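# Turn link pins up through chain joint, cap them

## Task

Orient the connecting link so its pins stand upright and pass through the chain's middle joint, then seat the cover plate onto both pins.

## Robot and tools

Robot: two arms, left_arm and right_arm, each a six-joint arm with a parallel two-finger gripper. Calibrated bases in the scene frame: left_arm at (-0.035, +0.316, +0.014) m, quat_wxyz (+1.000, 0, 0, -0.009); right_arm at (-0.033, -0.263, +0.023) m, quat_wxyz (+1.000, 0, 0, +0.029).

Frame: every hand pose, target and velocity is in the scene frame. Its origin sits at table height midway between the nominal bases; +z is up, +x points out over the table, and left_arm is on the +y side (arm names do not match image sides). On each gripper the fingers extend along its own +z and close along its y. end_effector_position is the point between the finger pads, roughly 1 cm short of the tips. Reported positions and orientations can be off by a few cm, more when the arm is stretched far.

The 16-number row: every command uses one flat row of 16 numbers, even if only one arm moves. Numbers 1-8 are for left_arm: x, y, z (metres, absolute pose in the scene frame), qw, qx, qy, qz (absolute orientation, w first), opening. Numbers 9-16 are the same 8 for right_arm. Opening runs from -1 (closed) to +1 (fully open, 0.093 m) and is an absolute command, not an offset; sending 0 really commands half-open. To hold an arm still, resend its last reported pose plus its intended opening each call. To keep orientation, repeat the same target quaternion rather than copying the drifted reported one.

execute_actions(actions, cameras): actions is a list of actions; each action is a table of up to 15 rows, each row lasting one 1/30 s step, and a shorter table repeats its final row to fill 15 steps. An empty list just returns state and images. Every target must lie within 0.6 m of that gripper's current position along each of its own axes, or the action is rejected for both arms; if the first action fails this against the latest reported state, or any action is malformed, the whole call is rejected. Each control step the controller limits the command to 100 mm and 20 degrees from the measured pose, so one action may fall short; the result's Hand target line shows where each arm is actually heading, and you send the remainder next.

move(target, speed, blend, opening_speed, blocking, cameras): drives each gripper on a straight line from its Hand target to the pose in target. target is one 16-number row or a list of up to 15 rows (absolute poses, no 0.6 m limit); the list shares a 10 s cap, after which all arms halt short. speed: m/s per arm path, 0.002 to 0.5, default 0.25 (rotation up to twice that in rad/s); one number or one per target. blend: corner rounding in m for lists, default 0 (stop at each). opening_speed: rate of finger command change per second on the -1..+1 scale, at least 0.2. New openings in later rows are applied only after all arms come to rest at that row. blocking=false returns after about 0.5 s while the move keeps running; a new move replaces the old. Paths ignore obstacles and the other arm; faster moves lag and overshoot more, especially with a nearly straight arm. Avoid paths passing near an arm's own base (it can flip the shoulder); route around. The result adds a move: line: done, off_target, moving, held or fault, and limits such as paced (command clipped) or held (steps withheld). done means at rest within 10 mm and 2 degrees; neither done nor off_target tells you about contact.

wait(seconds 0-10, cameras): lets time pass with commands held; a running move continues. stop(cameras): brakes a running move (needs braking room). zoom_image(camera, region): enlarges [x0, y0, x1, y1] pixels (max 504x504) of the latest image from cam_high, cam_low, cam_left_wrist or cam_right_wrist. read_manual(section): licence texts only. finished_scene(scene): ends the current scene irreversibly; pass this scene's number (1 or 2). The result must stay achieved with the robot released.

Cameras: cam_high, cam_low, cam_left_wrist, cam_right_wrist, each 896x504; calibrations are given in the prompt, fixed cameras may be off by a couple of degrees and millimetres, wrist images may lag during motion.

Reading results: grip_measured is the gripper motor on the opening scale; pads meet near -0.94 and each mm of object width adds about 0.0208. It keeps going toward the command after contact, so it barely reveals a grasp; a reading may be up to 0.02 too high. Commanding further below the object's width squeezes harder (about 50-62 N per pad). Keep resending the closing value to stay gripped. Joint positions end with the finger opening in metres. Joint torques follow joint order; joints 1-3 wrap at ±28 N m. Joint velocities show within noise when the arm is still.

Cautions: friction and gravity leave the gripper low, short or tilted, especially far out; small moves may not happen or go sideways, so check position and tilt after each move and correct. Move slowly into contact; faster motion and targets well past the contact push harder. Do not release parts while they move, drop them, slam, or let anything leave the table; avoid arm-to-arm collisions (grippers are not protected by the clearance check). Parts may be tugged or nudged occasionally. Holding loads, staying stretched or pushing at unreachable poses heats motors: MOTOR HOT at 75 °C, at 90 °C the arm folds and idles, at 100 °C it goes limp.

Each tool is called after "Emit:" by a JSON object that holds its "api" and its "payload", one argument or row to a line.

## Session

Emit:
{"api": "execute_actions", "payload": {
  "actions": []
}}

Emit:
{"api": "zoom_image", "payload": {
  "camera": "cam_high",
  "region": [60, 120, 560, 504]
}}

Scene clock: 0.00 s.
left_arm: end_effector_position=(+0.3691, +0.3034, +0.1297) grip_measured=+1.000 end_effector_quat_wxyz=(+0.587, +0.018, +0.809, +0.031) | right_arm: end_effector_position=(+0.3559, -0.2937, +0.1183) grip_measured=+1.000 end_effector_quat_wxyz=(+0.588, +0.091, +0.803, -0.018)
Joint positions: left_arm=[-0.054 1.512 0.439 0.758 -0.097 0.043 0.093] | right_arm=[-0.091 1.559 0.353 0.892 0.106 0.117 0.093]
Joint velocities: within noise
Joint torques (N m): no reading
Motor temperatures (°C): left_arm=[27 37 38 25 29 28 28] | right_arm=[27 37 37 27 26 27 29]
Heat: left arm: 38 °C; right arm: 37 °C.
Hand target: left_arm +0.3717, +0.3032, +0.1368; +0.595, +0.017, +0.803, +0.030 | right_arm +0.3570, -0.2937, +0.1204; +0.590, +0.091, +0.802, -0.018
Tool commands: left_gripper/opening=+1.0 right_gripper/opening=+1.0
camera_calibration:
cam_left_wrist: T_world_to_cam=[[-0.00208364, -0.995915, -0.0902733, 0.31558], [-0.690729, 0.0667112, -0.72003, 0.368604], [0.72311, 0.0608541, -0.688047, -0.120624], [0, 0, 0, 1]] pos_world=[0.342488, 0.297041, 0.2109]
cam_right_wrist: T_world_to_cam=[[-0.161802, -0.985515, -0.0507939, -0.228113], [-0.702732, 0.151206, -0.695201, 0.41119], [0.692812, -0.0767906, -0.717018, -0.099574], [0, 0, 0, 1]] pos_world=[0.321033, -0.29463, 0.202877]

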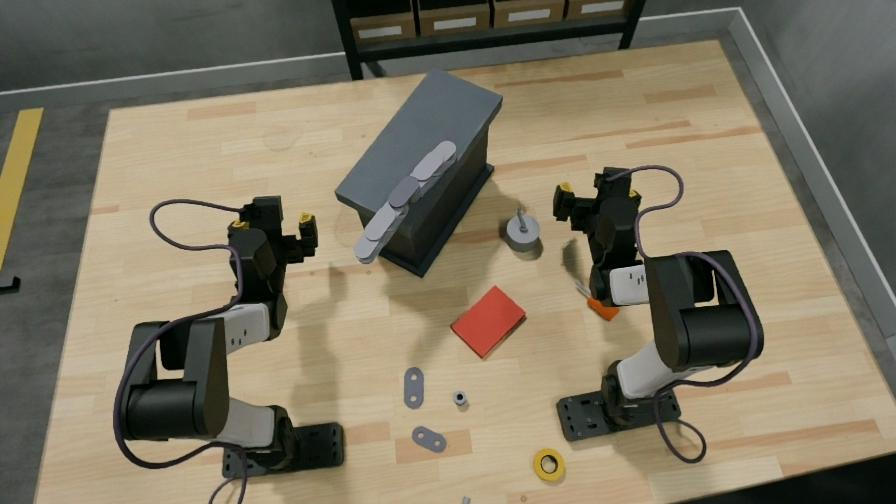

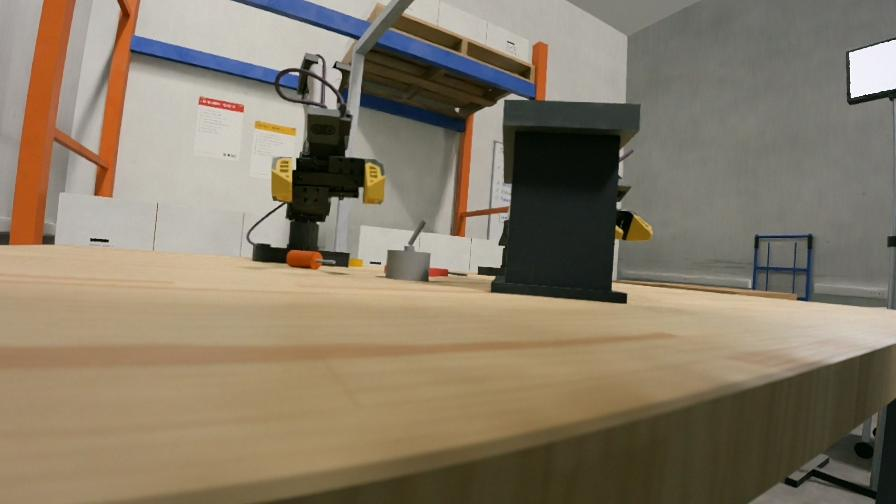

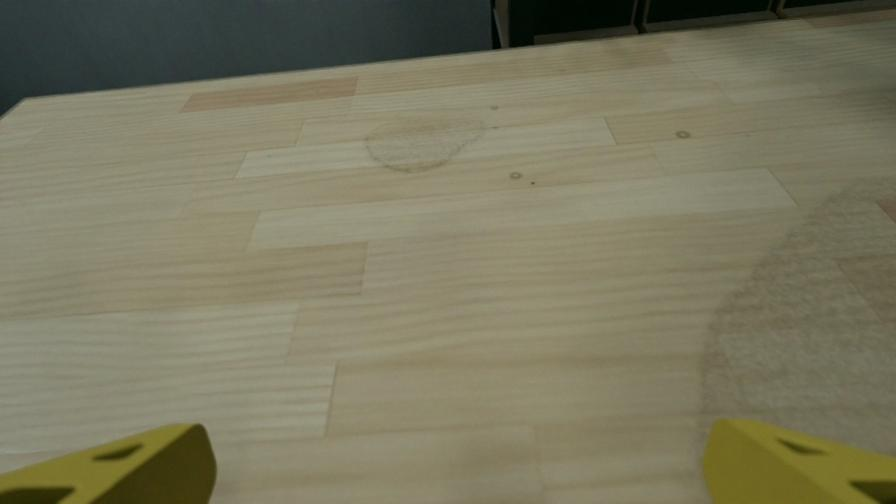

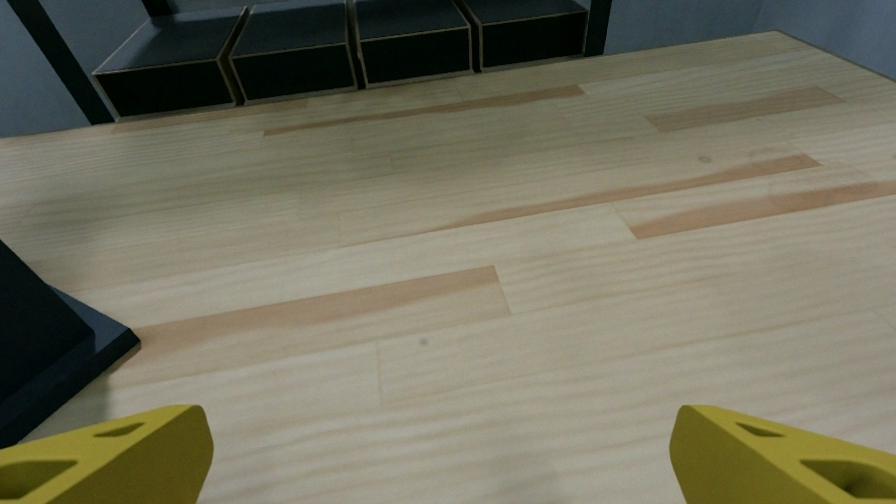

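Scaled by 1.008 from the camera's 896x504 image, which has a finer 1280x720 frame.

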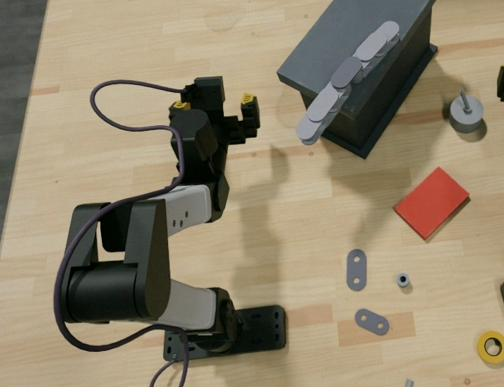

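Emit:
{"api": "zoom_image", "payload": {
  "camera": "cam_high",
  "region": [330, 60, 510, 280]
}}

Emit:
{"api": "zoom_image", "payload": {
  "camera": "cam_high",
  "region": [370, 350, 580, 504]
}}

Emit:
{"api": "zoom_image", "payload": {
  "camera": "cam_low",
  "region": [340, 80, 680, 320]
}}

Emit:
{"api": "zoom_image", "payload": {
  "camera": "cam_high",
  "region": [370, 130, 470, 230]
}}

Emit:
{"api": "zoom_image", "payload": {
  "camera": "cam_high",
  "region": [490, 190, 650, 350]
}}

Scaled by 2.291 from the camera's 896x504 image, which has a finer 1280x720 frame.

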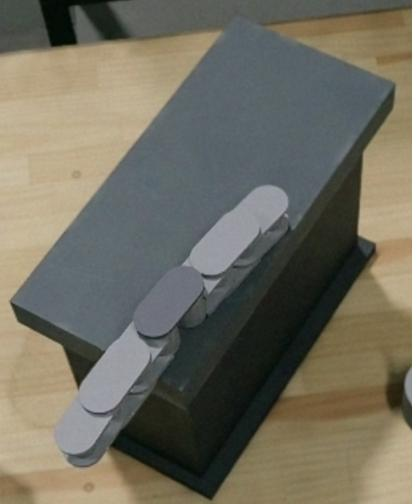

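Scaled by 2.400 from the camera's 896x504 image, which has a finer 1280x720 frame.

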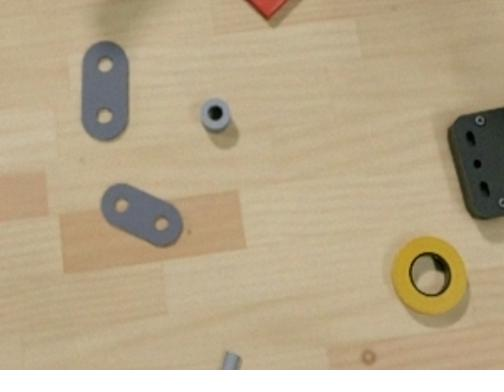

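Scaled by 1.482 from the camera's 896x504 image, which has a finer 1280x720 frame.

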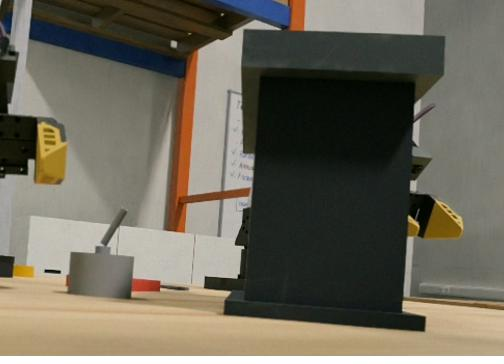

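Scaled by 5.040 from the camera's 896x504 image, which has a finer 1280x720 frame.

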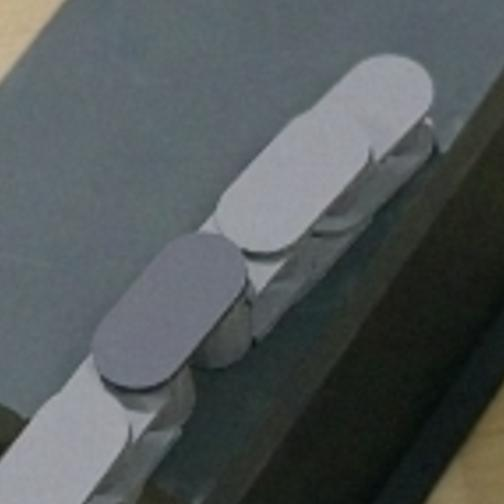

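Scaled by 3.150 from the camera's 896x504 image, which has a finer 1280x720 frame.

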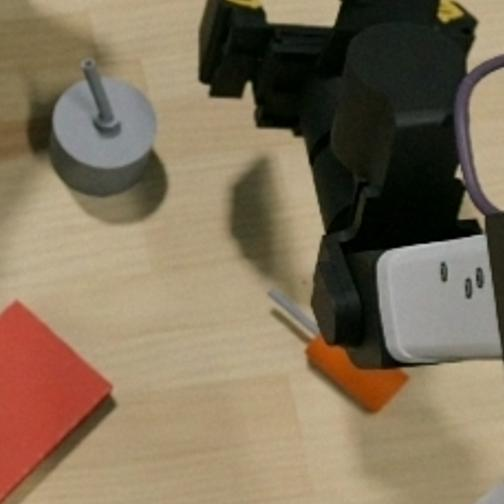

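Emit:
{"api": "move", "payload": {
  "target": [
    [0.26,0.28,0.26,0.559,0.143,0.812,-0.098,1,0.3559,-0.2937,0.1183,0.588,0.091,0.803,-0.018,1],
    [0.23,0.18,0.30,0.3958,0.3174,0.8489,-0.148,1,0.3559,-0.2937,0.1183,0.588,0.091,0.803,-0.018,1]
  ],
  "blend": 0.03,
  "speed": 0.15
}}

Scene clock: 261.97 s.
left_arm: end_effector_position=(+0.2281, +0.1801, +0.2917) grip_measured=+1.000 end_effector_quat_wxyz=(+0.388, +0.313, +0.853, -0.155) | right_arm: end_effector_position=(+0.3559, -0.2937, +0.1183) grip_measured=+1.000 end_effector_quat_wxyz=(+0.588, +0.091, +0.803, -0.018)
Joint positions: left_arm=[-0.273 1.049 1.199 -0.909 0.331 0.27 0.093] | right_arm=[-0.091 1.559 0.353 0.892 0.106 0.117 0.093]
Joint velocities: within noise
Joint torques (N m): left_arm=[-0.98 -1.98 9.89 1.51 0.14 0.09] | right_arm=[-0.12 -5.81 6.27 2.54 0.07 0.1]
Motor temperatures (°C): left_arm=[27 37 45 43 29 28 27] | right_arm=[27 38 40 46 26 27 29]
Heat: left arm: 45 °C; right arm: 46 °C.
Hand target: left_arm +0.2299, +0.1800, +0.3000; +0.396, +0.317, +0.849, -0.148 | right_arm +0.3559, -0.2937, +0.1183; +0.588, +0.091, +0.803, -0.018
Off the commanded pose: left_arm 0.009 m, 1 deg | right_arm 0.000 m, 0 deg.
move: done
camera_calibration:
cam_left_wrist: T_world_to_cam=[[-0.667243, -0.744798, 0.00790575, 0.285039], [-0.683976, 0.608483, -0.4024, 0.204283], [0.294896, -0.273906, -0.91543, 0.324609], [0, 0, 0, 1]] pos_world=[0.234189, 0.176906, 0.377107]
cam_right_wrist: T_world_to_cam=[[-0.161802, -0.985515, -0.0507939, -0.228113], [-0.702732, 0.151206, -0.695201, 0.41119], [0.692812, -0.0767906, -0.717018, -0.099574], [0, 0, 0, 1]] pos_world=[0.321033, -0.29463, 0.202877]

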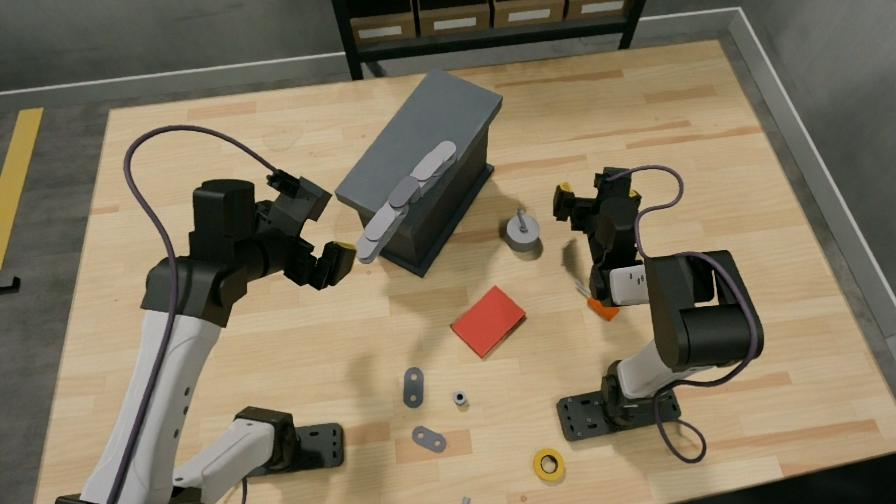

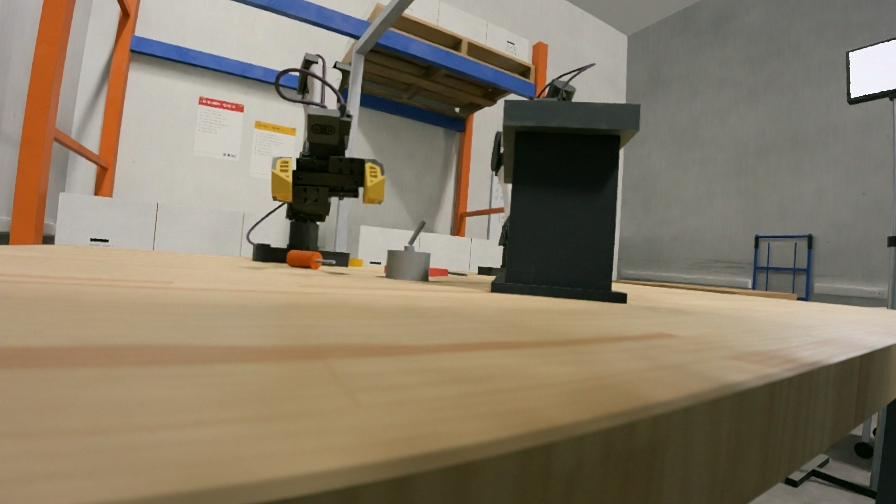

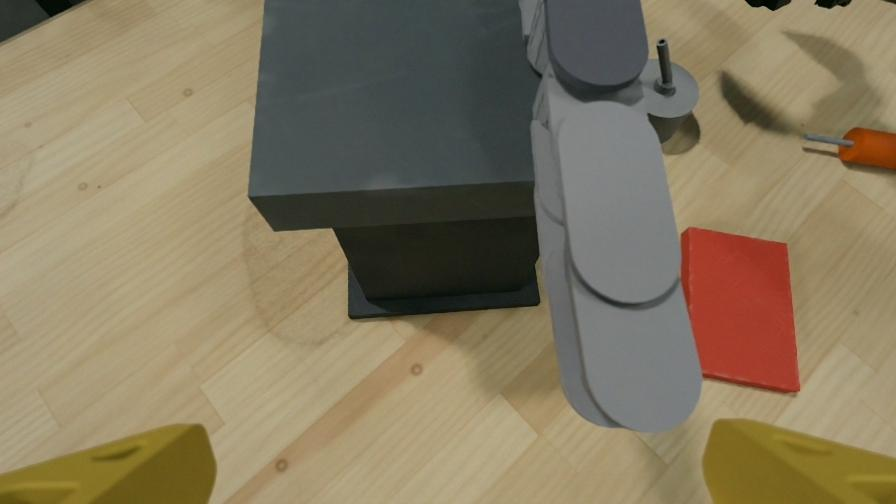

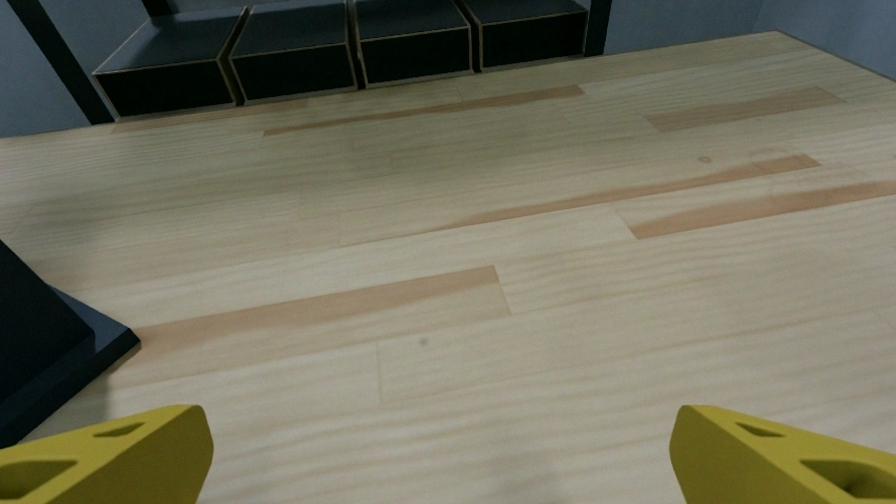

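Emit:
{"api": "move", "payload": {
  "target": [0.19,0.14,0.30,0.3958,0.3174,0.8489,-0.148,1,0.3559,-0.2937,0.1183,0.588,0.091,0.803,-0.018,1],
  "speed": 0.12,
  "cameras": ["cam_left_wrist"]
}}

Scene clock: 316.37 s.
left_arm: end_effector_position=(+0.1905, +0.1389, +0.3012) grip_measured=+1.000 end_effector_quat_wxyz=(+0.395, +0.321, +0.847, -0.151) | right_arm: end_effector_position=(+0.3559, -0.2937, +0.1183) grip_measured=+1.000 end_effector_quat_wxyz=(+0.588, +0.091, +0.803, -0.018)
Joint positions: left_arm=[-0.597 0.986 1.195 -0.909 0.088 0.07 0.093] | right_arm=[-0.091 1.559 0.353 0.892 0.106 0.117 0.093]
Joint velocities: within noise
Joint torques (N m): left_arm=[-1.03 -2.3 6.72 1.69 -0.02 -0.01] | right_arm=[-0.35 -5.86 6.12 2.55 0.12 0.13]
Motor temperatures (°C): left_arm=[27 34 54 41 29 28 27] | right_arm=[27 37 39 48 26 27 29]
Heat: left arm: 54 °C; right arm: 48 °C.
Hand target: left_arm +0.1900, +0.1400, +0.3001; +0.396, +0.317, +0.849, -0.148 | right_arm +0.3559, -0.2937, +0.1183; +0.588, +0.091, +0.803, -0.018
Off the commanded pose: left_arm 0.002 m, 1 deg | right_arm 0.000 m, 0 deg.
move: done
camera_calibration:
cam_left_wrist: T_world_to_cam=[[-0.676293, -0.736537, -0.011881, 0.235706], [-0.667661, 0.619706, -0.412545, 0.205809], [0.311217, -0.271069, -0.91086, 0.328246], [0, 0, 0, 1]] pos_world=[0.194662, 0.135043, 0.386692]
Images, in order (width x height): cam_left_wrist 896x504.

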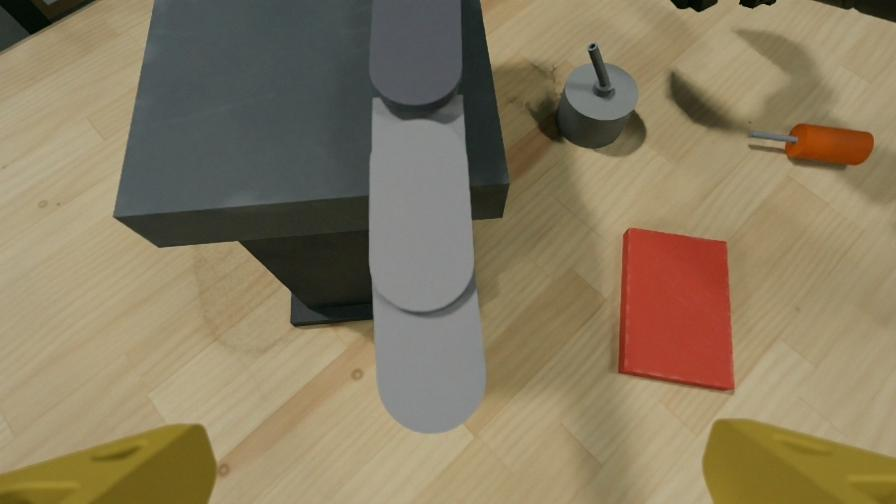

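Emit:
{"api": "move", "payload": {
  "target": [0.205,0.1355,0.2836,0.3981,0.3040,0.8538,-0.1418,1,0.3559,-0.2937,0.1183,0.588,0.091,0.803,-0.018,1],
  "speed": 0.08,
  "cameras": ["cam_left_wrist","cam_high"]
}}

Scene clock: 363.83 s.
left_arm: end_effector_position=(+0.2017, +0.1352, +0.2842) grip_measured=+1.000 end_effector_quat_wxyz=(+0.394, +0.311, +0.853, -0.146) | right_arm: end_effector_position=(+0.3559, -0.2937, +0.1183) grip_measured=+1.000 end_effector_quat_wxyz=(+0.588, +0.091, +0.803, -0.018)
Joint positions: left_arm=[-0.597 1.003 1.133 -0.834 0.068 0.053 0.093] | right_arm=[-0.091 1.559 0.353 0.892 0.106 0.117 0.093]
Joint velocities: within noise
Joint torques (N m): left_arm=[-0.42 -1.88 7.01 1.81 0.01 -0.09] | right_arm=[0.02 -5.97 6.23 2.57 0.09 0.14]
Motor temperatures (°C): left_arm=[27 34 47 42 29 28 27] | right_arm=[27 37 39 49 26 27 29]
Heat: left arm: 47 °C; right arm: 49 °C.
Hand target: left_arm +0.2050, +0.1356, +0.2837; +0.398, +0.304, +0.854, -0.142 | right_arm +0.3559, -0.2937, +0.1183; +0.588, +0.091, +0.803, -0.018
Off the commanded pose: left_arm 0.003 m, 1 deg | right_arm 0.000 m, 0 deg.
move: done
camera_calibration:
cam_left_wrist: T_world_to_cam=[[-0.656604, -0.754152, -0.0112127, 0.23855], [-0.685836, 0.603178, -0.407192, 0.213049], [0.313848, -0.259674, -0.913274, 0.306909], [0, 0, 0, 1]] pos_world=[0.206427, 0.131092, 0.369719]
Images, in order (width x height): cam_high 896x504, cam_left_wrist 896x504.

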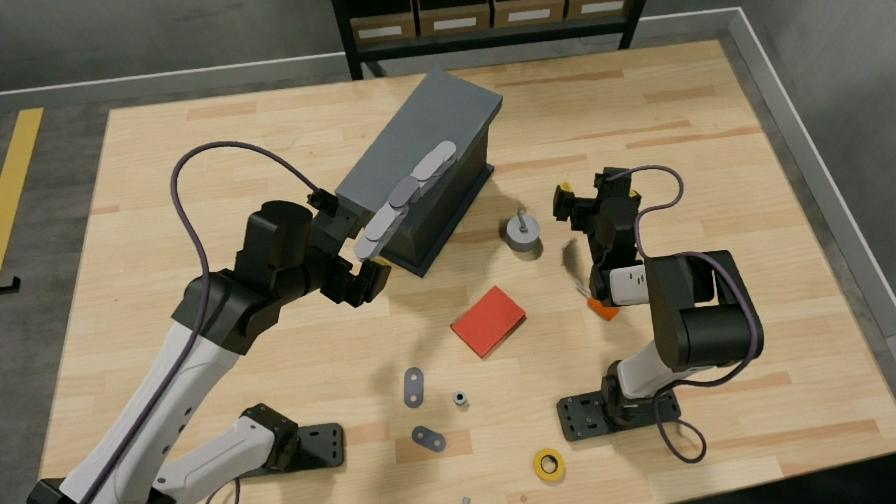

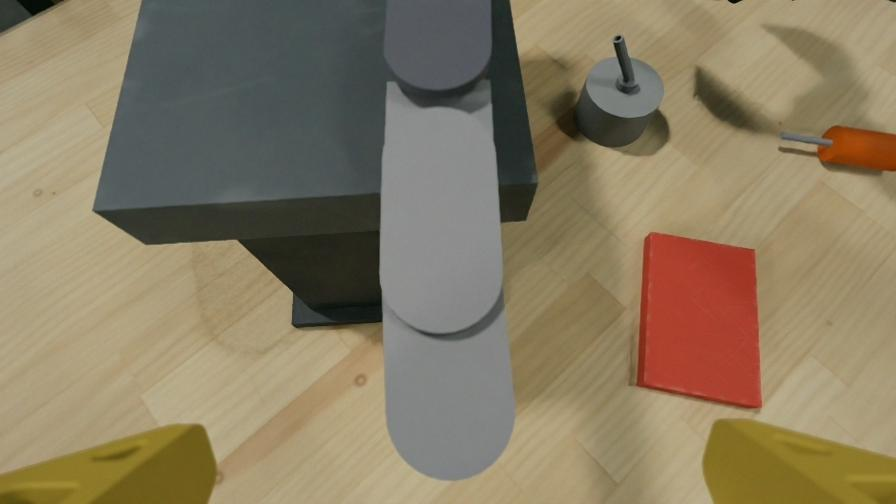

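Emit:
{"api": "move", "payload": {
  "target": [0.244,0.1075,0.2455,0.3981,0.3040,0.8538,-0.1418,0.6,0.3559,-0.2937,0.1183,0.588,0.091,0.803,-0.018,1],
  "speed": 0.05,
  "cameras": ["cam_left_wrist","cam_high"]
}}

Emit:
{"api": "zoom_image", "payload": {
  "camera": "cam_high",
  "region": [300, 120, 500, 320]
}}

Scene clock: 375.47 s.
left_arm: end_effector_position=(+0.2415, +0.1074, +0.2467) grip_measured=+0.602 end_effector_quat_wxyz=(+0.395, +0.310, +0.853, -0.145) | right_arm: end_effector_position=(+0.3559, -0.2937, +0.1183) grip_measured=+1.000 end_effector_quat_wxyz=(+0.588, +0.091, +0.803, -0.018)
Joint positions: left_arm=[-0.597 1.149 1.048 -0.604 0.066 0.052 0.074] | right_arm=[-0.091 1.559 0.353 0.892 0.106 0.117 0.093]
Joint velocities: within noise
Joint torques (N m): left_arm=[-0.54 -3.18 7.34 1.79 -0.01 -0.06] | right_arm=[-0.09 -5.87 6.27 2.57 0.11 0.12]
Motor temperatures (°C): left_arm=[27 34 47 42 29 28 27] | right_arm=[27 37 39 49 26 27 29]
Heat: left arm: 47 °C; right arm: 49 °C.
Hand target: left_arm +0.2440, +0.1075, +0.2455; +0.398, +0.304, +0.854, -0.142 | right_arm +0.3559, -0.2937, +0.1183; +0.588, +0.091, +0.803, -0.018
Off the commanded pose: left_arm 0.003 m, 1 deg | right_arm 0.000 m, 0 deg.
move: done
camera_calibration:
cam_left_wrist: T_world_to_cam=[[-0.655157, -0.755406, -0.0114387, 0.243173], [-0.686598, 0.601661, -0.40815, 0.242347], [0.315201, -0.259549, -0.912843, 0.252499], [0, 0, 0, 1]] pos_world=[0.246123, 0.103419, 0.332187]
Images, in order (width x height): cam_high 896x504, cam_left_wrist 896x504.

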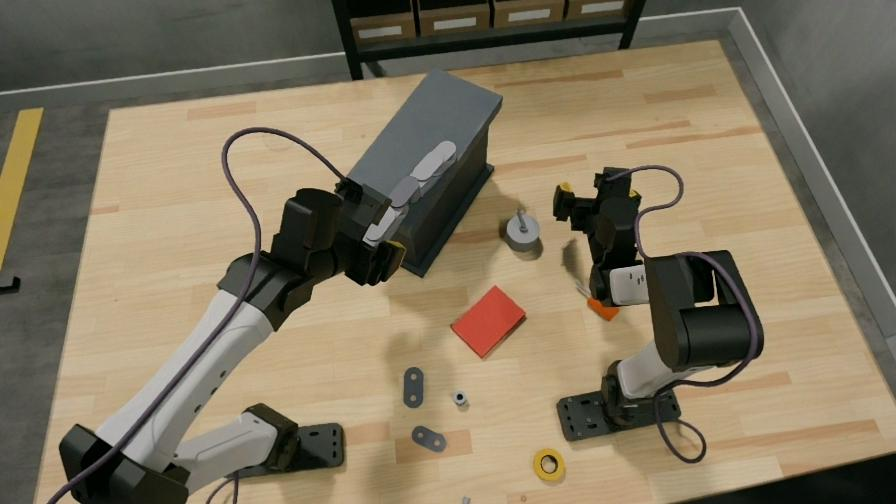

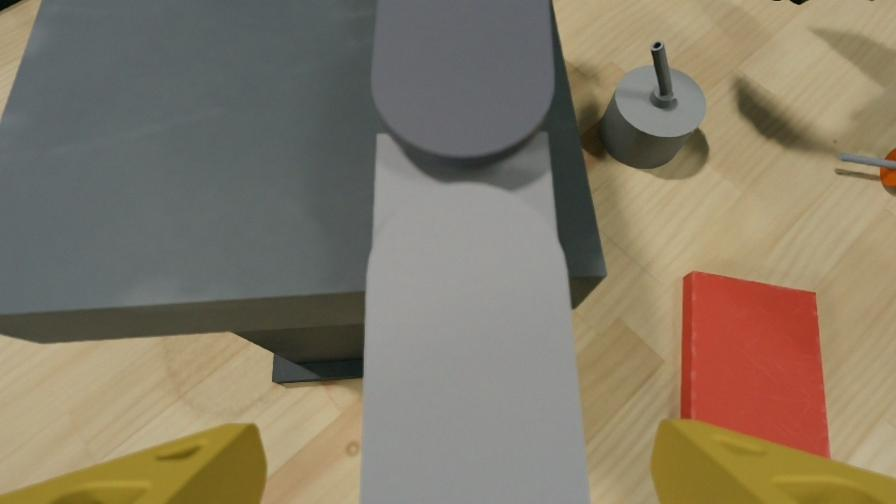

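Scaled by 2.520 from the camera's 896x504 image, which has a finer 1280x720 frame.

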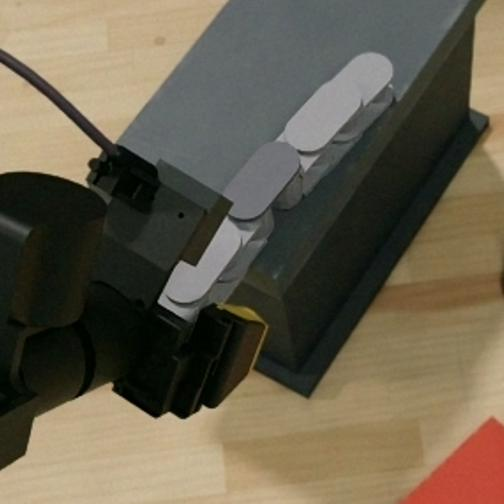

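Emit:
{"api": "move", "payload": {
  "target": [0.2426,0.1056,0.2445,0.3981,0.3040,0.8538,-0.1418,0.0,0.3559,-0.2937,0.1183,0.588,0.091,0.803,-0.018,1],
  "speed": 0.05,
  "opening_speed": 0.8,
  "cameras": ["cam_left_wrist"]
}}

Scene clock: 384.83 s.
left_arm: end_effector_position=(+0.2415, +0.1063, +0.2474) grip_measured=+0.002 end_effector_quat_wxyz=(+0.397, +0.308, +0.853, -0.145) | right_arm: end_effector_position=(+0.3559, -0.2937, +0.1183) grip_measured=+1.000 end_effector_quat_wxyz=(+0.588, +0.091, +0.803, -0.018)
Joint positions: left_arm=[-0.603 1.149 1.048 -0.599 0.058 0.045 0.045] | right_arm=[-0.091 1.559 0.353 0.892 0.106 0.117 0.093]
Joint velocities: within noise
Joint torques (N m): left_arm=[-1.02 -3.22 6.91 1.79 0 -0.07] | right_arm=[-0.32 -5.96 6.27 2.52 0.1 0.11]
Motor temperatures (°C): left_arm=[27 34 47 43 29 28 27] | right_arm=[27 37 39 49 26 27 29]
Heat: left arm: 47 °C; right arm: 49 °C.
Hand target: left_arm +0.2426, +0.1056, +0.2445; +0.398, +0.304, +0.854, -0.142 | right_arm +0.3559, -0.2937, +0.1183; +0.588, +0.091, +0.803, -0.018
Off the commanded pose: left_arm 0.003 m, 1 deg | right_arm 0.000 m, 0 deg.
move: done
camera_calibration:
cam_left_wrist: T_world_to_cam=[[-0.652052, -0.758083, -0.0117368, 0.241957], [-0.687786, 0.597959, -0.411577, 0.244846], [0.319028, -0.260297, -0.911299, 0.251639], [0, 0, 0, 1]] pos_world=[0.24589, 0.102517, 0.332931]
Images, in order (width x height): cam_left_wrist 896x504.

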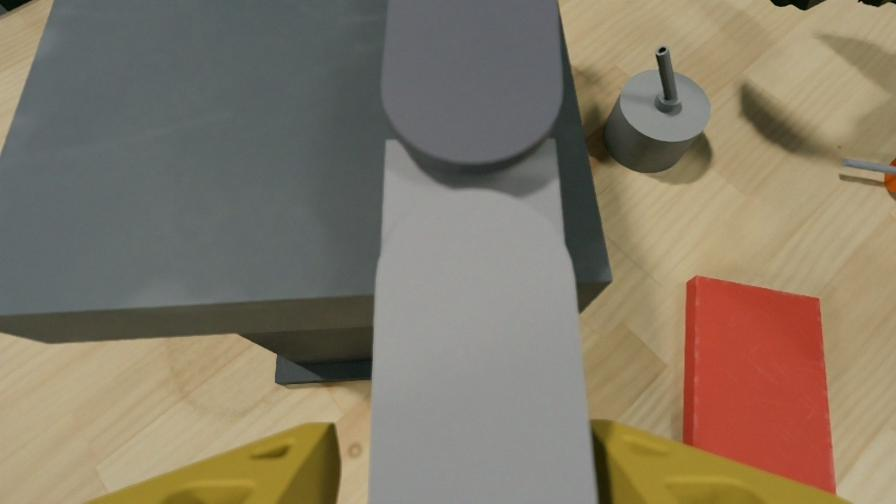

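Emit:
{"api": "move", "payload": {
  "target": [0.2405,0.1022,0.2445,0.3981,0.3040,0.8538,-0.1418,0.0,0.3559,-0.2937,0.1183,0.588,0.091,0.803,-0.018,1],
  "speed": 0.05,
  "cameras": ["cam_left_wrist"]
}}

Scene clock: 393.27 s.
left_arm: end_effector_position=(+0.2392, +0.1029, +0.2475) grip_measured=+0.002 end_effector_quat_wxyz=(+0.397, +0.308, +0.852, -0.145) | right_arm: end_effector_position=(+0.3559, -0.2937, +0.1183) grip_measured=+1.000 end_effector_quat_wxyz=(+0.588, +0.091, +0.803, -0.018)
Joint positions: left_arm=[-0.621 1.149 1.048 -0.598 0.045 0.034 0.045] | right_arm=[-0.091 1.559 0.353 0.892 0.106 0.117 0.093]
Joint velocities: within noise
Joint torques (N m): left_arm=[-0.98 -3.17 7.02 1.81 -0.02 -0.09] | right_arm=[-0.02 -5.83 6.26 2.51 0.1 0.12]
Motor temperatures (°C): left_arm=[27 34 47 44 29 28 27] | right_arm=[27 37 39 50 26 27 29]
Heat: left arm: 47 °C; right arm: 50 °C.
Hand target: left_arm +0.2405, +0.1022, +0.2445; +0.398, +0.304, +0.854, -0.142 | right_arm +0.3559, -0.2937, +0.1183; +0.588, +0.091, +0.803, -0.018
Off the commanded pose: left_arm 0.003 m, 1 deg | right_arm 0.000 m, 0 deg.
move: done
camera_calibration:
cam_left_wrist: T_world_to_cam=[[-0.652789, -0.757446, -0.0119224, 0.238029], [-0.686973, 0.59854, -0.41209, 0.245195], [0.319272, -0.260817, -0.911065, 0.251565], [0, 0, 0, 1]] pos_world=[0.243507, 0.0991478, 0.333072]
Images, in order (width x height): cam_left_wrist 896x504.

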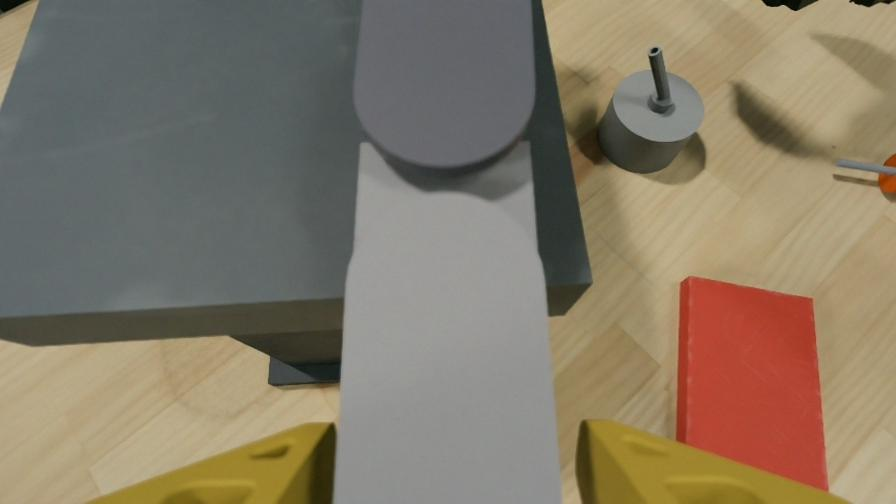

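Emit:
{"api": "move", "payload": {
  "target": [0.2417,0.1036,0.2445,0.3981,0.3040,0.8538,-0.1418,-0.45,0.3559,-0.2937,0.1183,0.588,0.091,0.803,-0.018,1],
  "speed": 0.03,
  "opening_speed": 0.4,
  "cameras": ["cam_left_wrist"]
}}

Scene clock: 401.50 s.
left_arm: end_effector_position=(+0.2394, +0.1031, +0.2477) grip_measured=-0.435 end_effector_quat_wxyz=(+0.398, +0.307, +0.852, -0.145) | right_arm: end_effector_position=(+0.3559, -0.2937, +0.1183) grip_measured=+1.000 end_effector_quat_wxyz=(+0.588, +0.091, +0.803, -0.018)
Joint positions: left_arm=[-0.621 1.149 1.048 -0.597 0.043 0.033 0.024] | right_arm=[-0.091 1.559 0.353 0.892 0.106 0.117 0.093]
Joint velocities: within noise
Joint torques (N m): left_arm=[-0.13 -3.14 6.98 1.79 0.04 -0.03] | right_arm=[-0.28 -6.12 6.2 2.57 0.1 0.08]
Motor temperatures (°C): left_arm=[27 34 47 44 29 28 27] | right_arm=[27 37 39 50 26 27 29]
Heat: left arm: 47 °C; right arm: 50 °C.
Hand target: left_arm +0.2417, +0.1036, +0.2445; +0.398, +0.304, +0.854, -0.142 | right_arm +0.3559, -0.2937, +0.1183; +0.588, +0.091, +0.803, -0.018
Off the commanded pose: left_arm 0.004 m, 1 deg | right_arm 0.000 m, 0 deg.
move: done
camera_calibration:
cam_left_wrist: T_world_to_cam=[[-0.651522, -0.758529, -0.0123709, 0.238215], [-0.687626, 0.597352, -0.412724, 0.245784], [0.320453, -0.260392, -0.910772, 0.251241], [0, 0, 0, 1]] pos_world=[0.243699, 0.099295, 0.333211]
Images, in order (width x height): cam_left_wrist 896x504.

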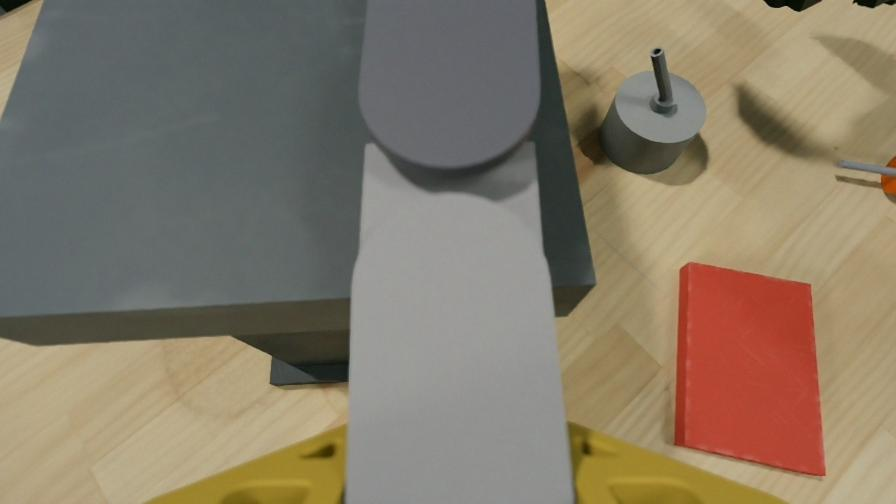

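Emit:
{"api": "move", "payload": {
  "target": [
    [0.2417,0.1036,0.2445,0.3981,0.3040,0.8538,-0.1418,-0.45,0.28,-0.22,0.28,0.40,-0.25,0.87,0.12,1],
    [0.2417,0.1036,0.2445,0.3981,0.3040,0.8538,-0.1418,-0.45,0.24,-0.05,0.37,0.3814,-0.3902,0.8180,0.1819,1]
  ],
  "speed": 0.15,
  "blend": 0.03
}}

Scene clock: 493.03 s.
left_arm: end_effector_position=(+0.2395, +0.1030, +0.2477) grip_measured=-0.435 end_effector_quat_wxyz=(+0.398, +0.307, +0.852, -0.145) | right_arm: end_effector_position=(+0.2391, -0.0507, +0.3656) grip_measured=+1.000 end_effector_quat_wxyz=(+0.380, -0.393, +0.817, +0.185)
Joint positions: left_arm=[-0.621 1.149 1.048 -0.597 0.043 0.033 0.024] | right_arm=[0.467 1.311 1.621 -1.044 -0.284 -0.243 0.093]
Joint velocities: within noise
Joint torques (N m): left_arm=[-0.21 -3.08 7.05 1.79 0.06 -0.02] | right_arm=[0.44 -4.03 10.24 2.01 0.09 0.18]
Motor temperatures (°C): left_arm=[27 33 47 44 29 28 28] | right_arm=[27 36 40 51 26 27 29]
Heat: left arm: 47 °C; right arm: 51 °C.
Hand target: left_arm +0.2417, +0.1036, +0.2445; +0.398, +0.304, +0.854, -0.142 | right_arm +0.2399, -0.0500, +0.3701; +0.382, -0.390, +0.818, +0.182
Off the commanded pose: left_arm 0.004 m, 1 deg | right_arm 0.005 m, 0 deg.
move: done
camera_calibration:
cam_left_wrist: T_world_to_cam=[[-0.651518, -0.758532, -0.0123978, 0.238226], [-0.687499, 0.597258, -0.413071, 0.245932], [0.320732, -0.260599, -0.910615, 0.251196], [0, 0, 0, 1]] pos_world=[0.24372, 0.099279, 0.333284]
cam_right_wrist: T_world_to_cam=[[0.791647, -0.610645, 0.020213, -0.2299], [-0.560193, -0.738651, -0.374938, 0.267978], [0.243884, 0.285495, -0.92683, 0.379765], [0, 0, 0, 1]] pos_world=[0.239501, -0.0508659, 0.4571]

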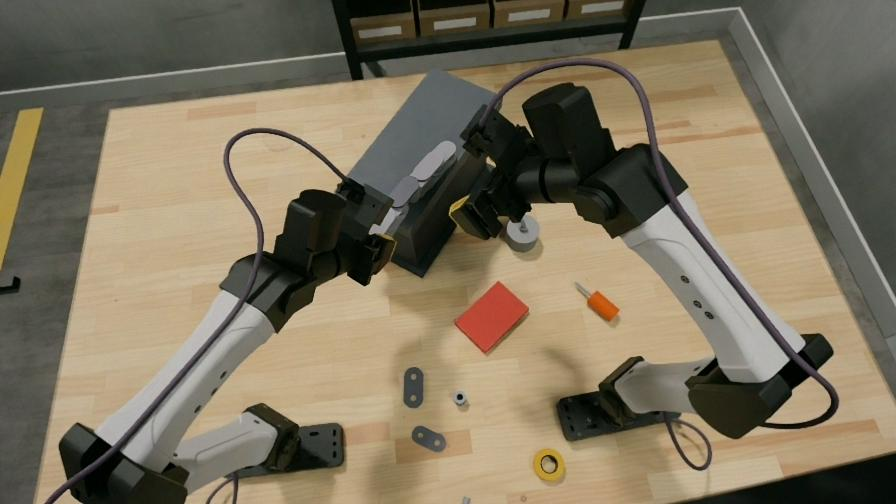

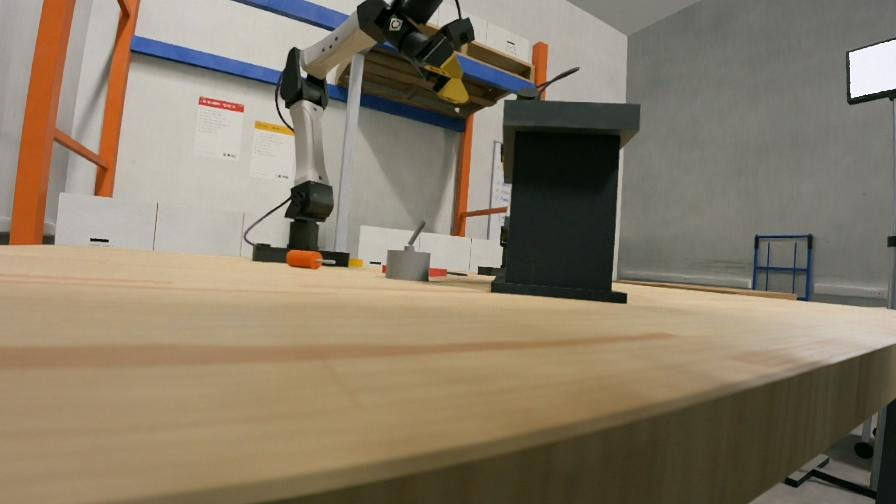

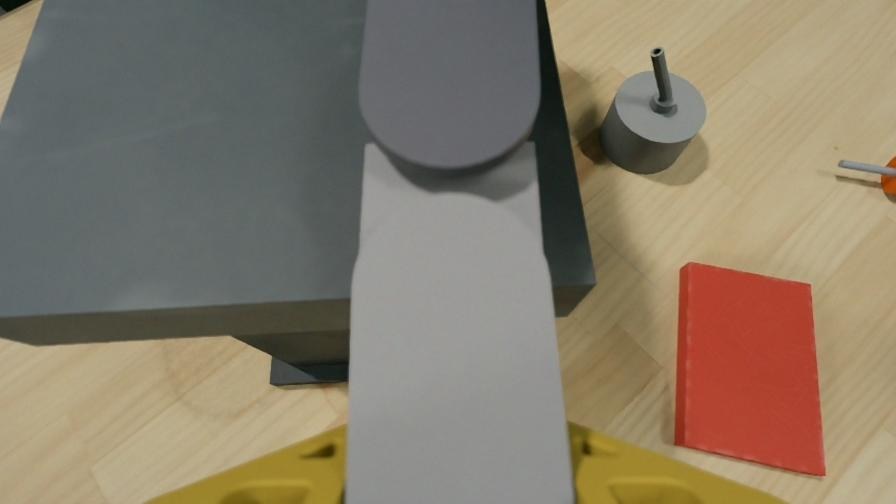

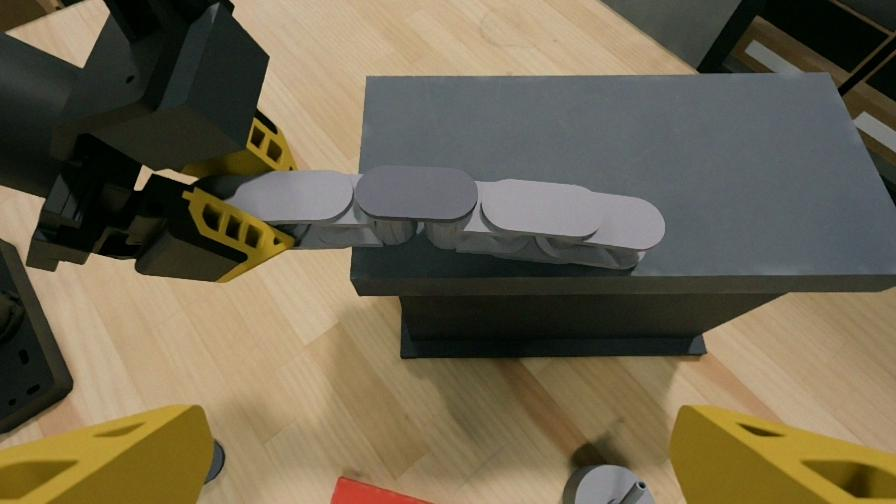

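Emit:
{"api": "move", "payload": {
  "target": [0.2417,0.1036,0.2445,0.3981,0.3040,0.8538,-0.1418,-0.45,0.277,0.019,0.294,0.3814,-0.3902,0.8180,0.1819,0.66],
  "speed": 0.08
}}

Scene clock: 512.17 s.
left_arm: end_effector_position=(+0.2395, +0.1030, +0.2477) grip_measured=-0.435 end_effector_quat_wxyz=(+0.398, +0.307, +0.852, -0.145) | right_arm: end_effector_position=(+0.2769, +0.0177, +0.3019) grip_measured=+0.662 end_effector_quat_wxyz=(+0.388, -0.392, +0.813, +0.186)
Joint positions: left_arm=[-0.621 1.149 1.048 -0.597 0.043 0.033 0.024] | right_arm=[0.606 1.447 1.435 -0.682 -0.178 -0.149 0.077]
Joint velocities: within noise
Joint torques (N m): left_arm=[-0.14 -3.08 7.04 1.78 0.07 -0.04] | right_arm=[0.59 -6.11 7.35 2.26 0.13 0.18]
Motor temperatures (°C): left_arm=[27 33 48 44 29 28 28] | right_arm=[27 36 42 48 26 27 29]
Heat: left arm: 48 °C; right arm: 48 °C.
Hand target: left_arm +0.2417, +0.1036, +0.2445; +0.398, +0.304, +0.854, -0.142 | right_arm +0.2769, +0.0190, +0.2940; +0.381, -0.390, +0.818, +0.182
Off the commanded pose: left_arm 0.004 m, 1 deg | right_arm 0.008 m, 1 deg.
move: done
camera_calibration:
cam_left_wrist: T_world_to_cam=[[-0.651518, -0.758532, -0.0123978, 0.238226], [-0.687499, 0.597258, -0.413071, 0.245932], [0.320732, -0.260599, -0.910615, 0.251196], [0, 0, 0, 1]] pos_world=[0.24372, 0.099279, 0.333284]
cam_right_wrist: T_world_to_cam=[[0.790731, -0.611622, 0.0257443, -0.218099], [-0.555294, -0.734339, -0.390376, 0.31906], [0.257668, 0.294387, -0.920295, 0.28605], [0, 0, 0, 1]] pos_world=[0.275924, 0.016695, 0.393418]

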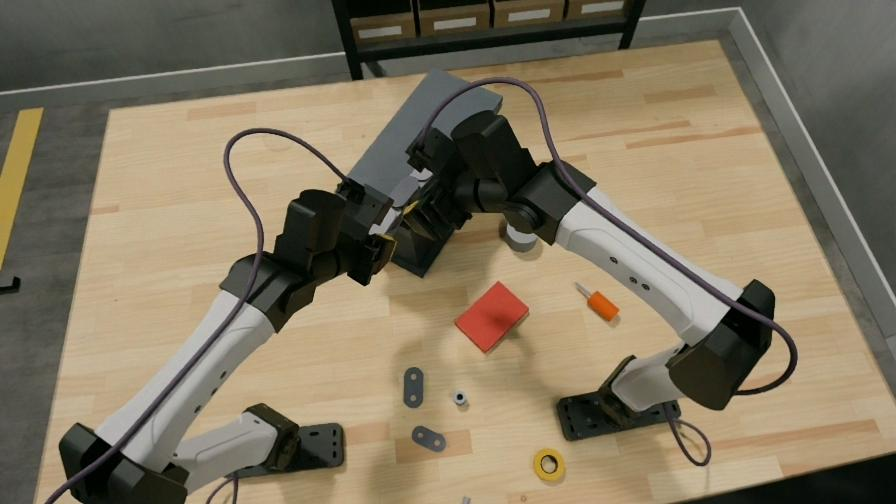

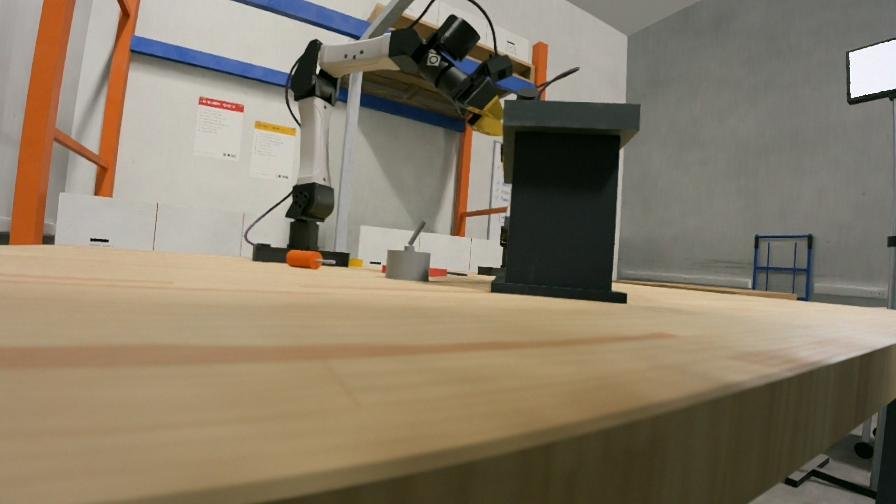

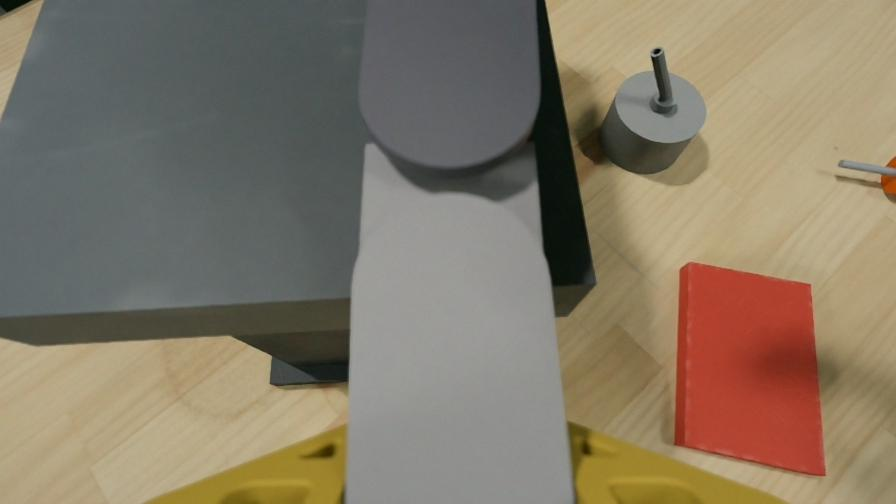

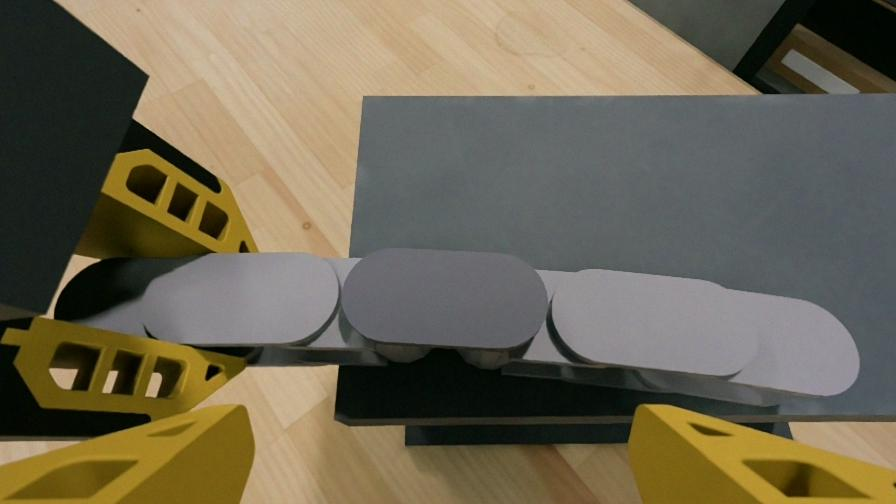

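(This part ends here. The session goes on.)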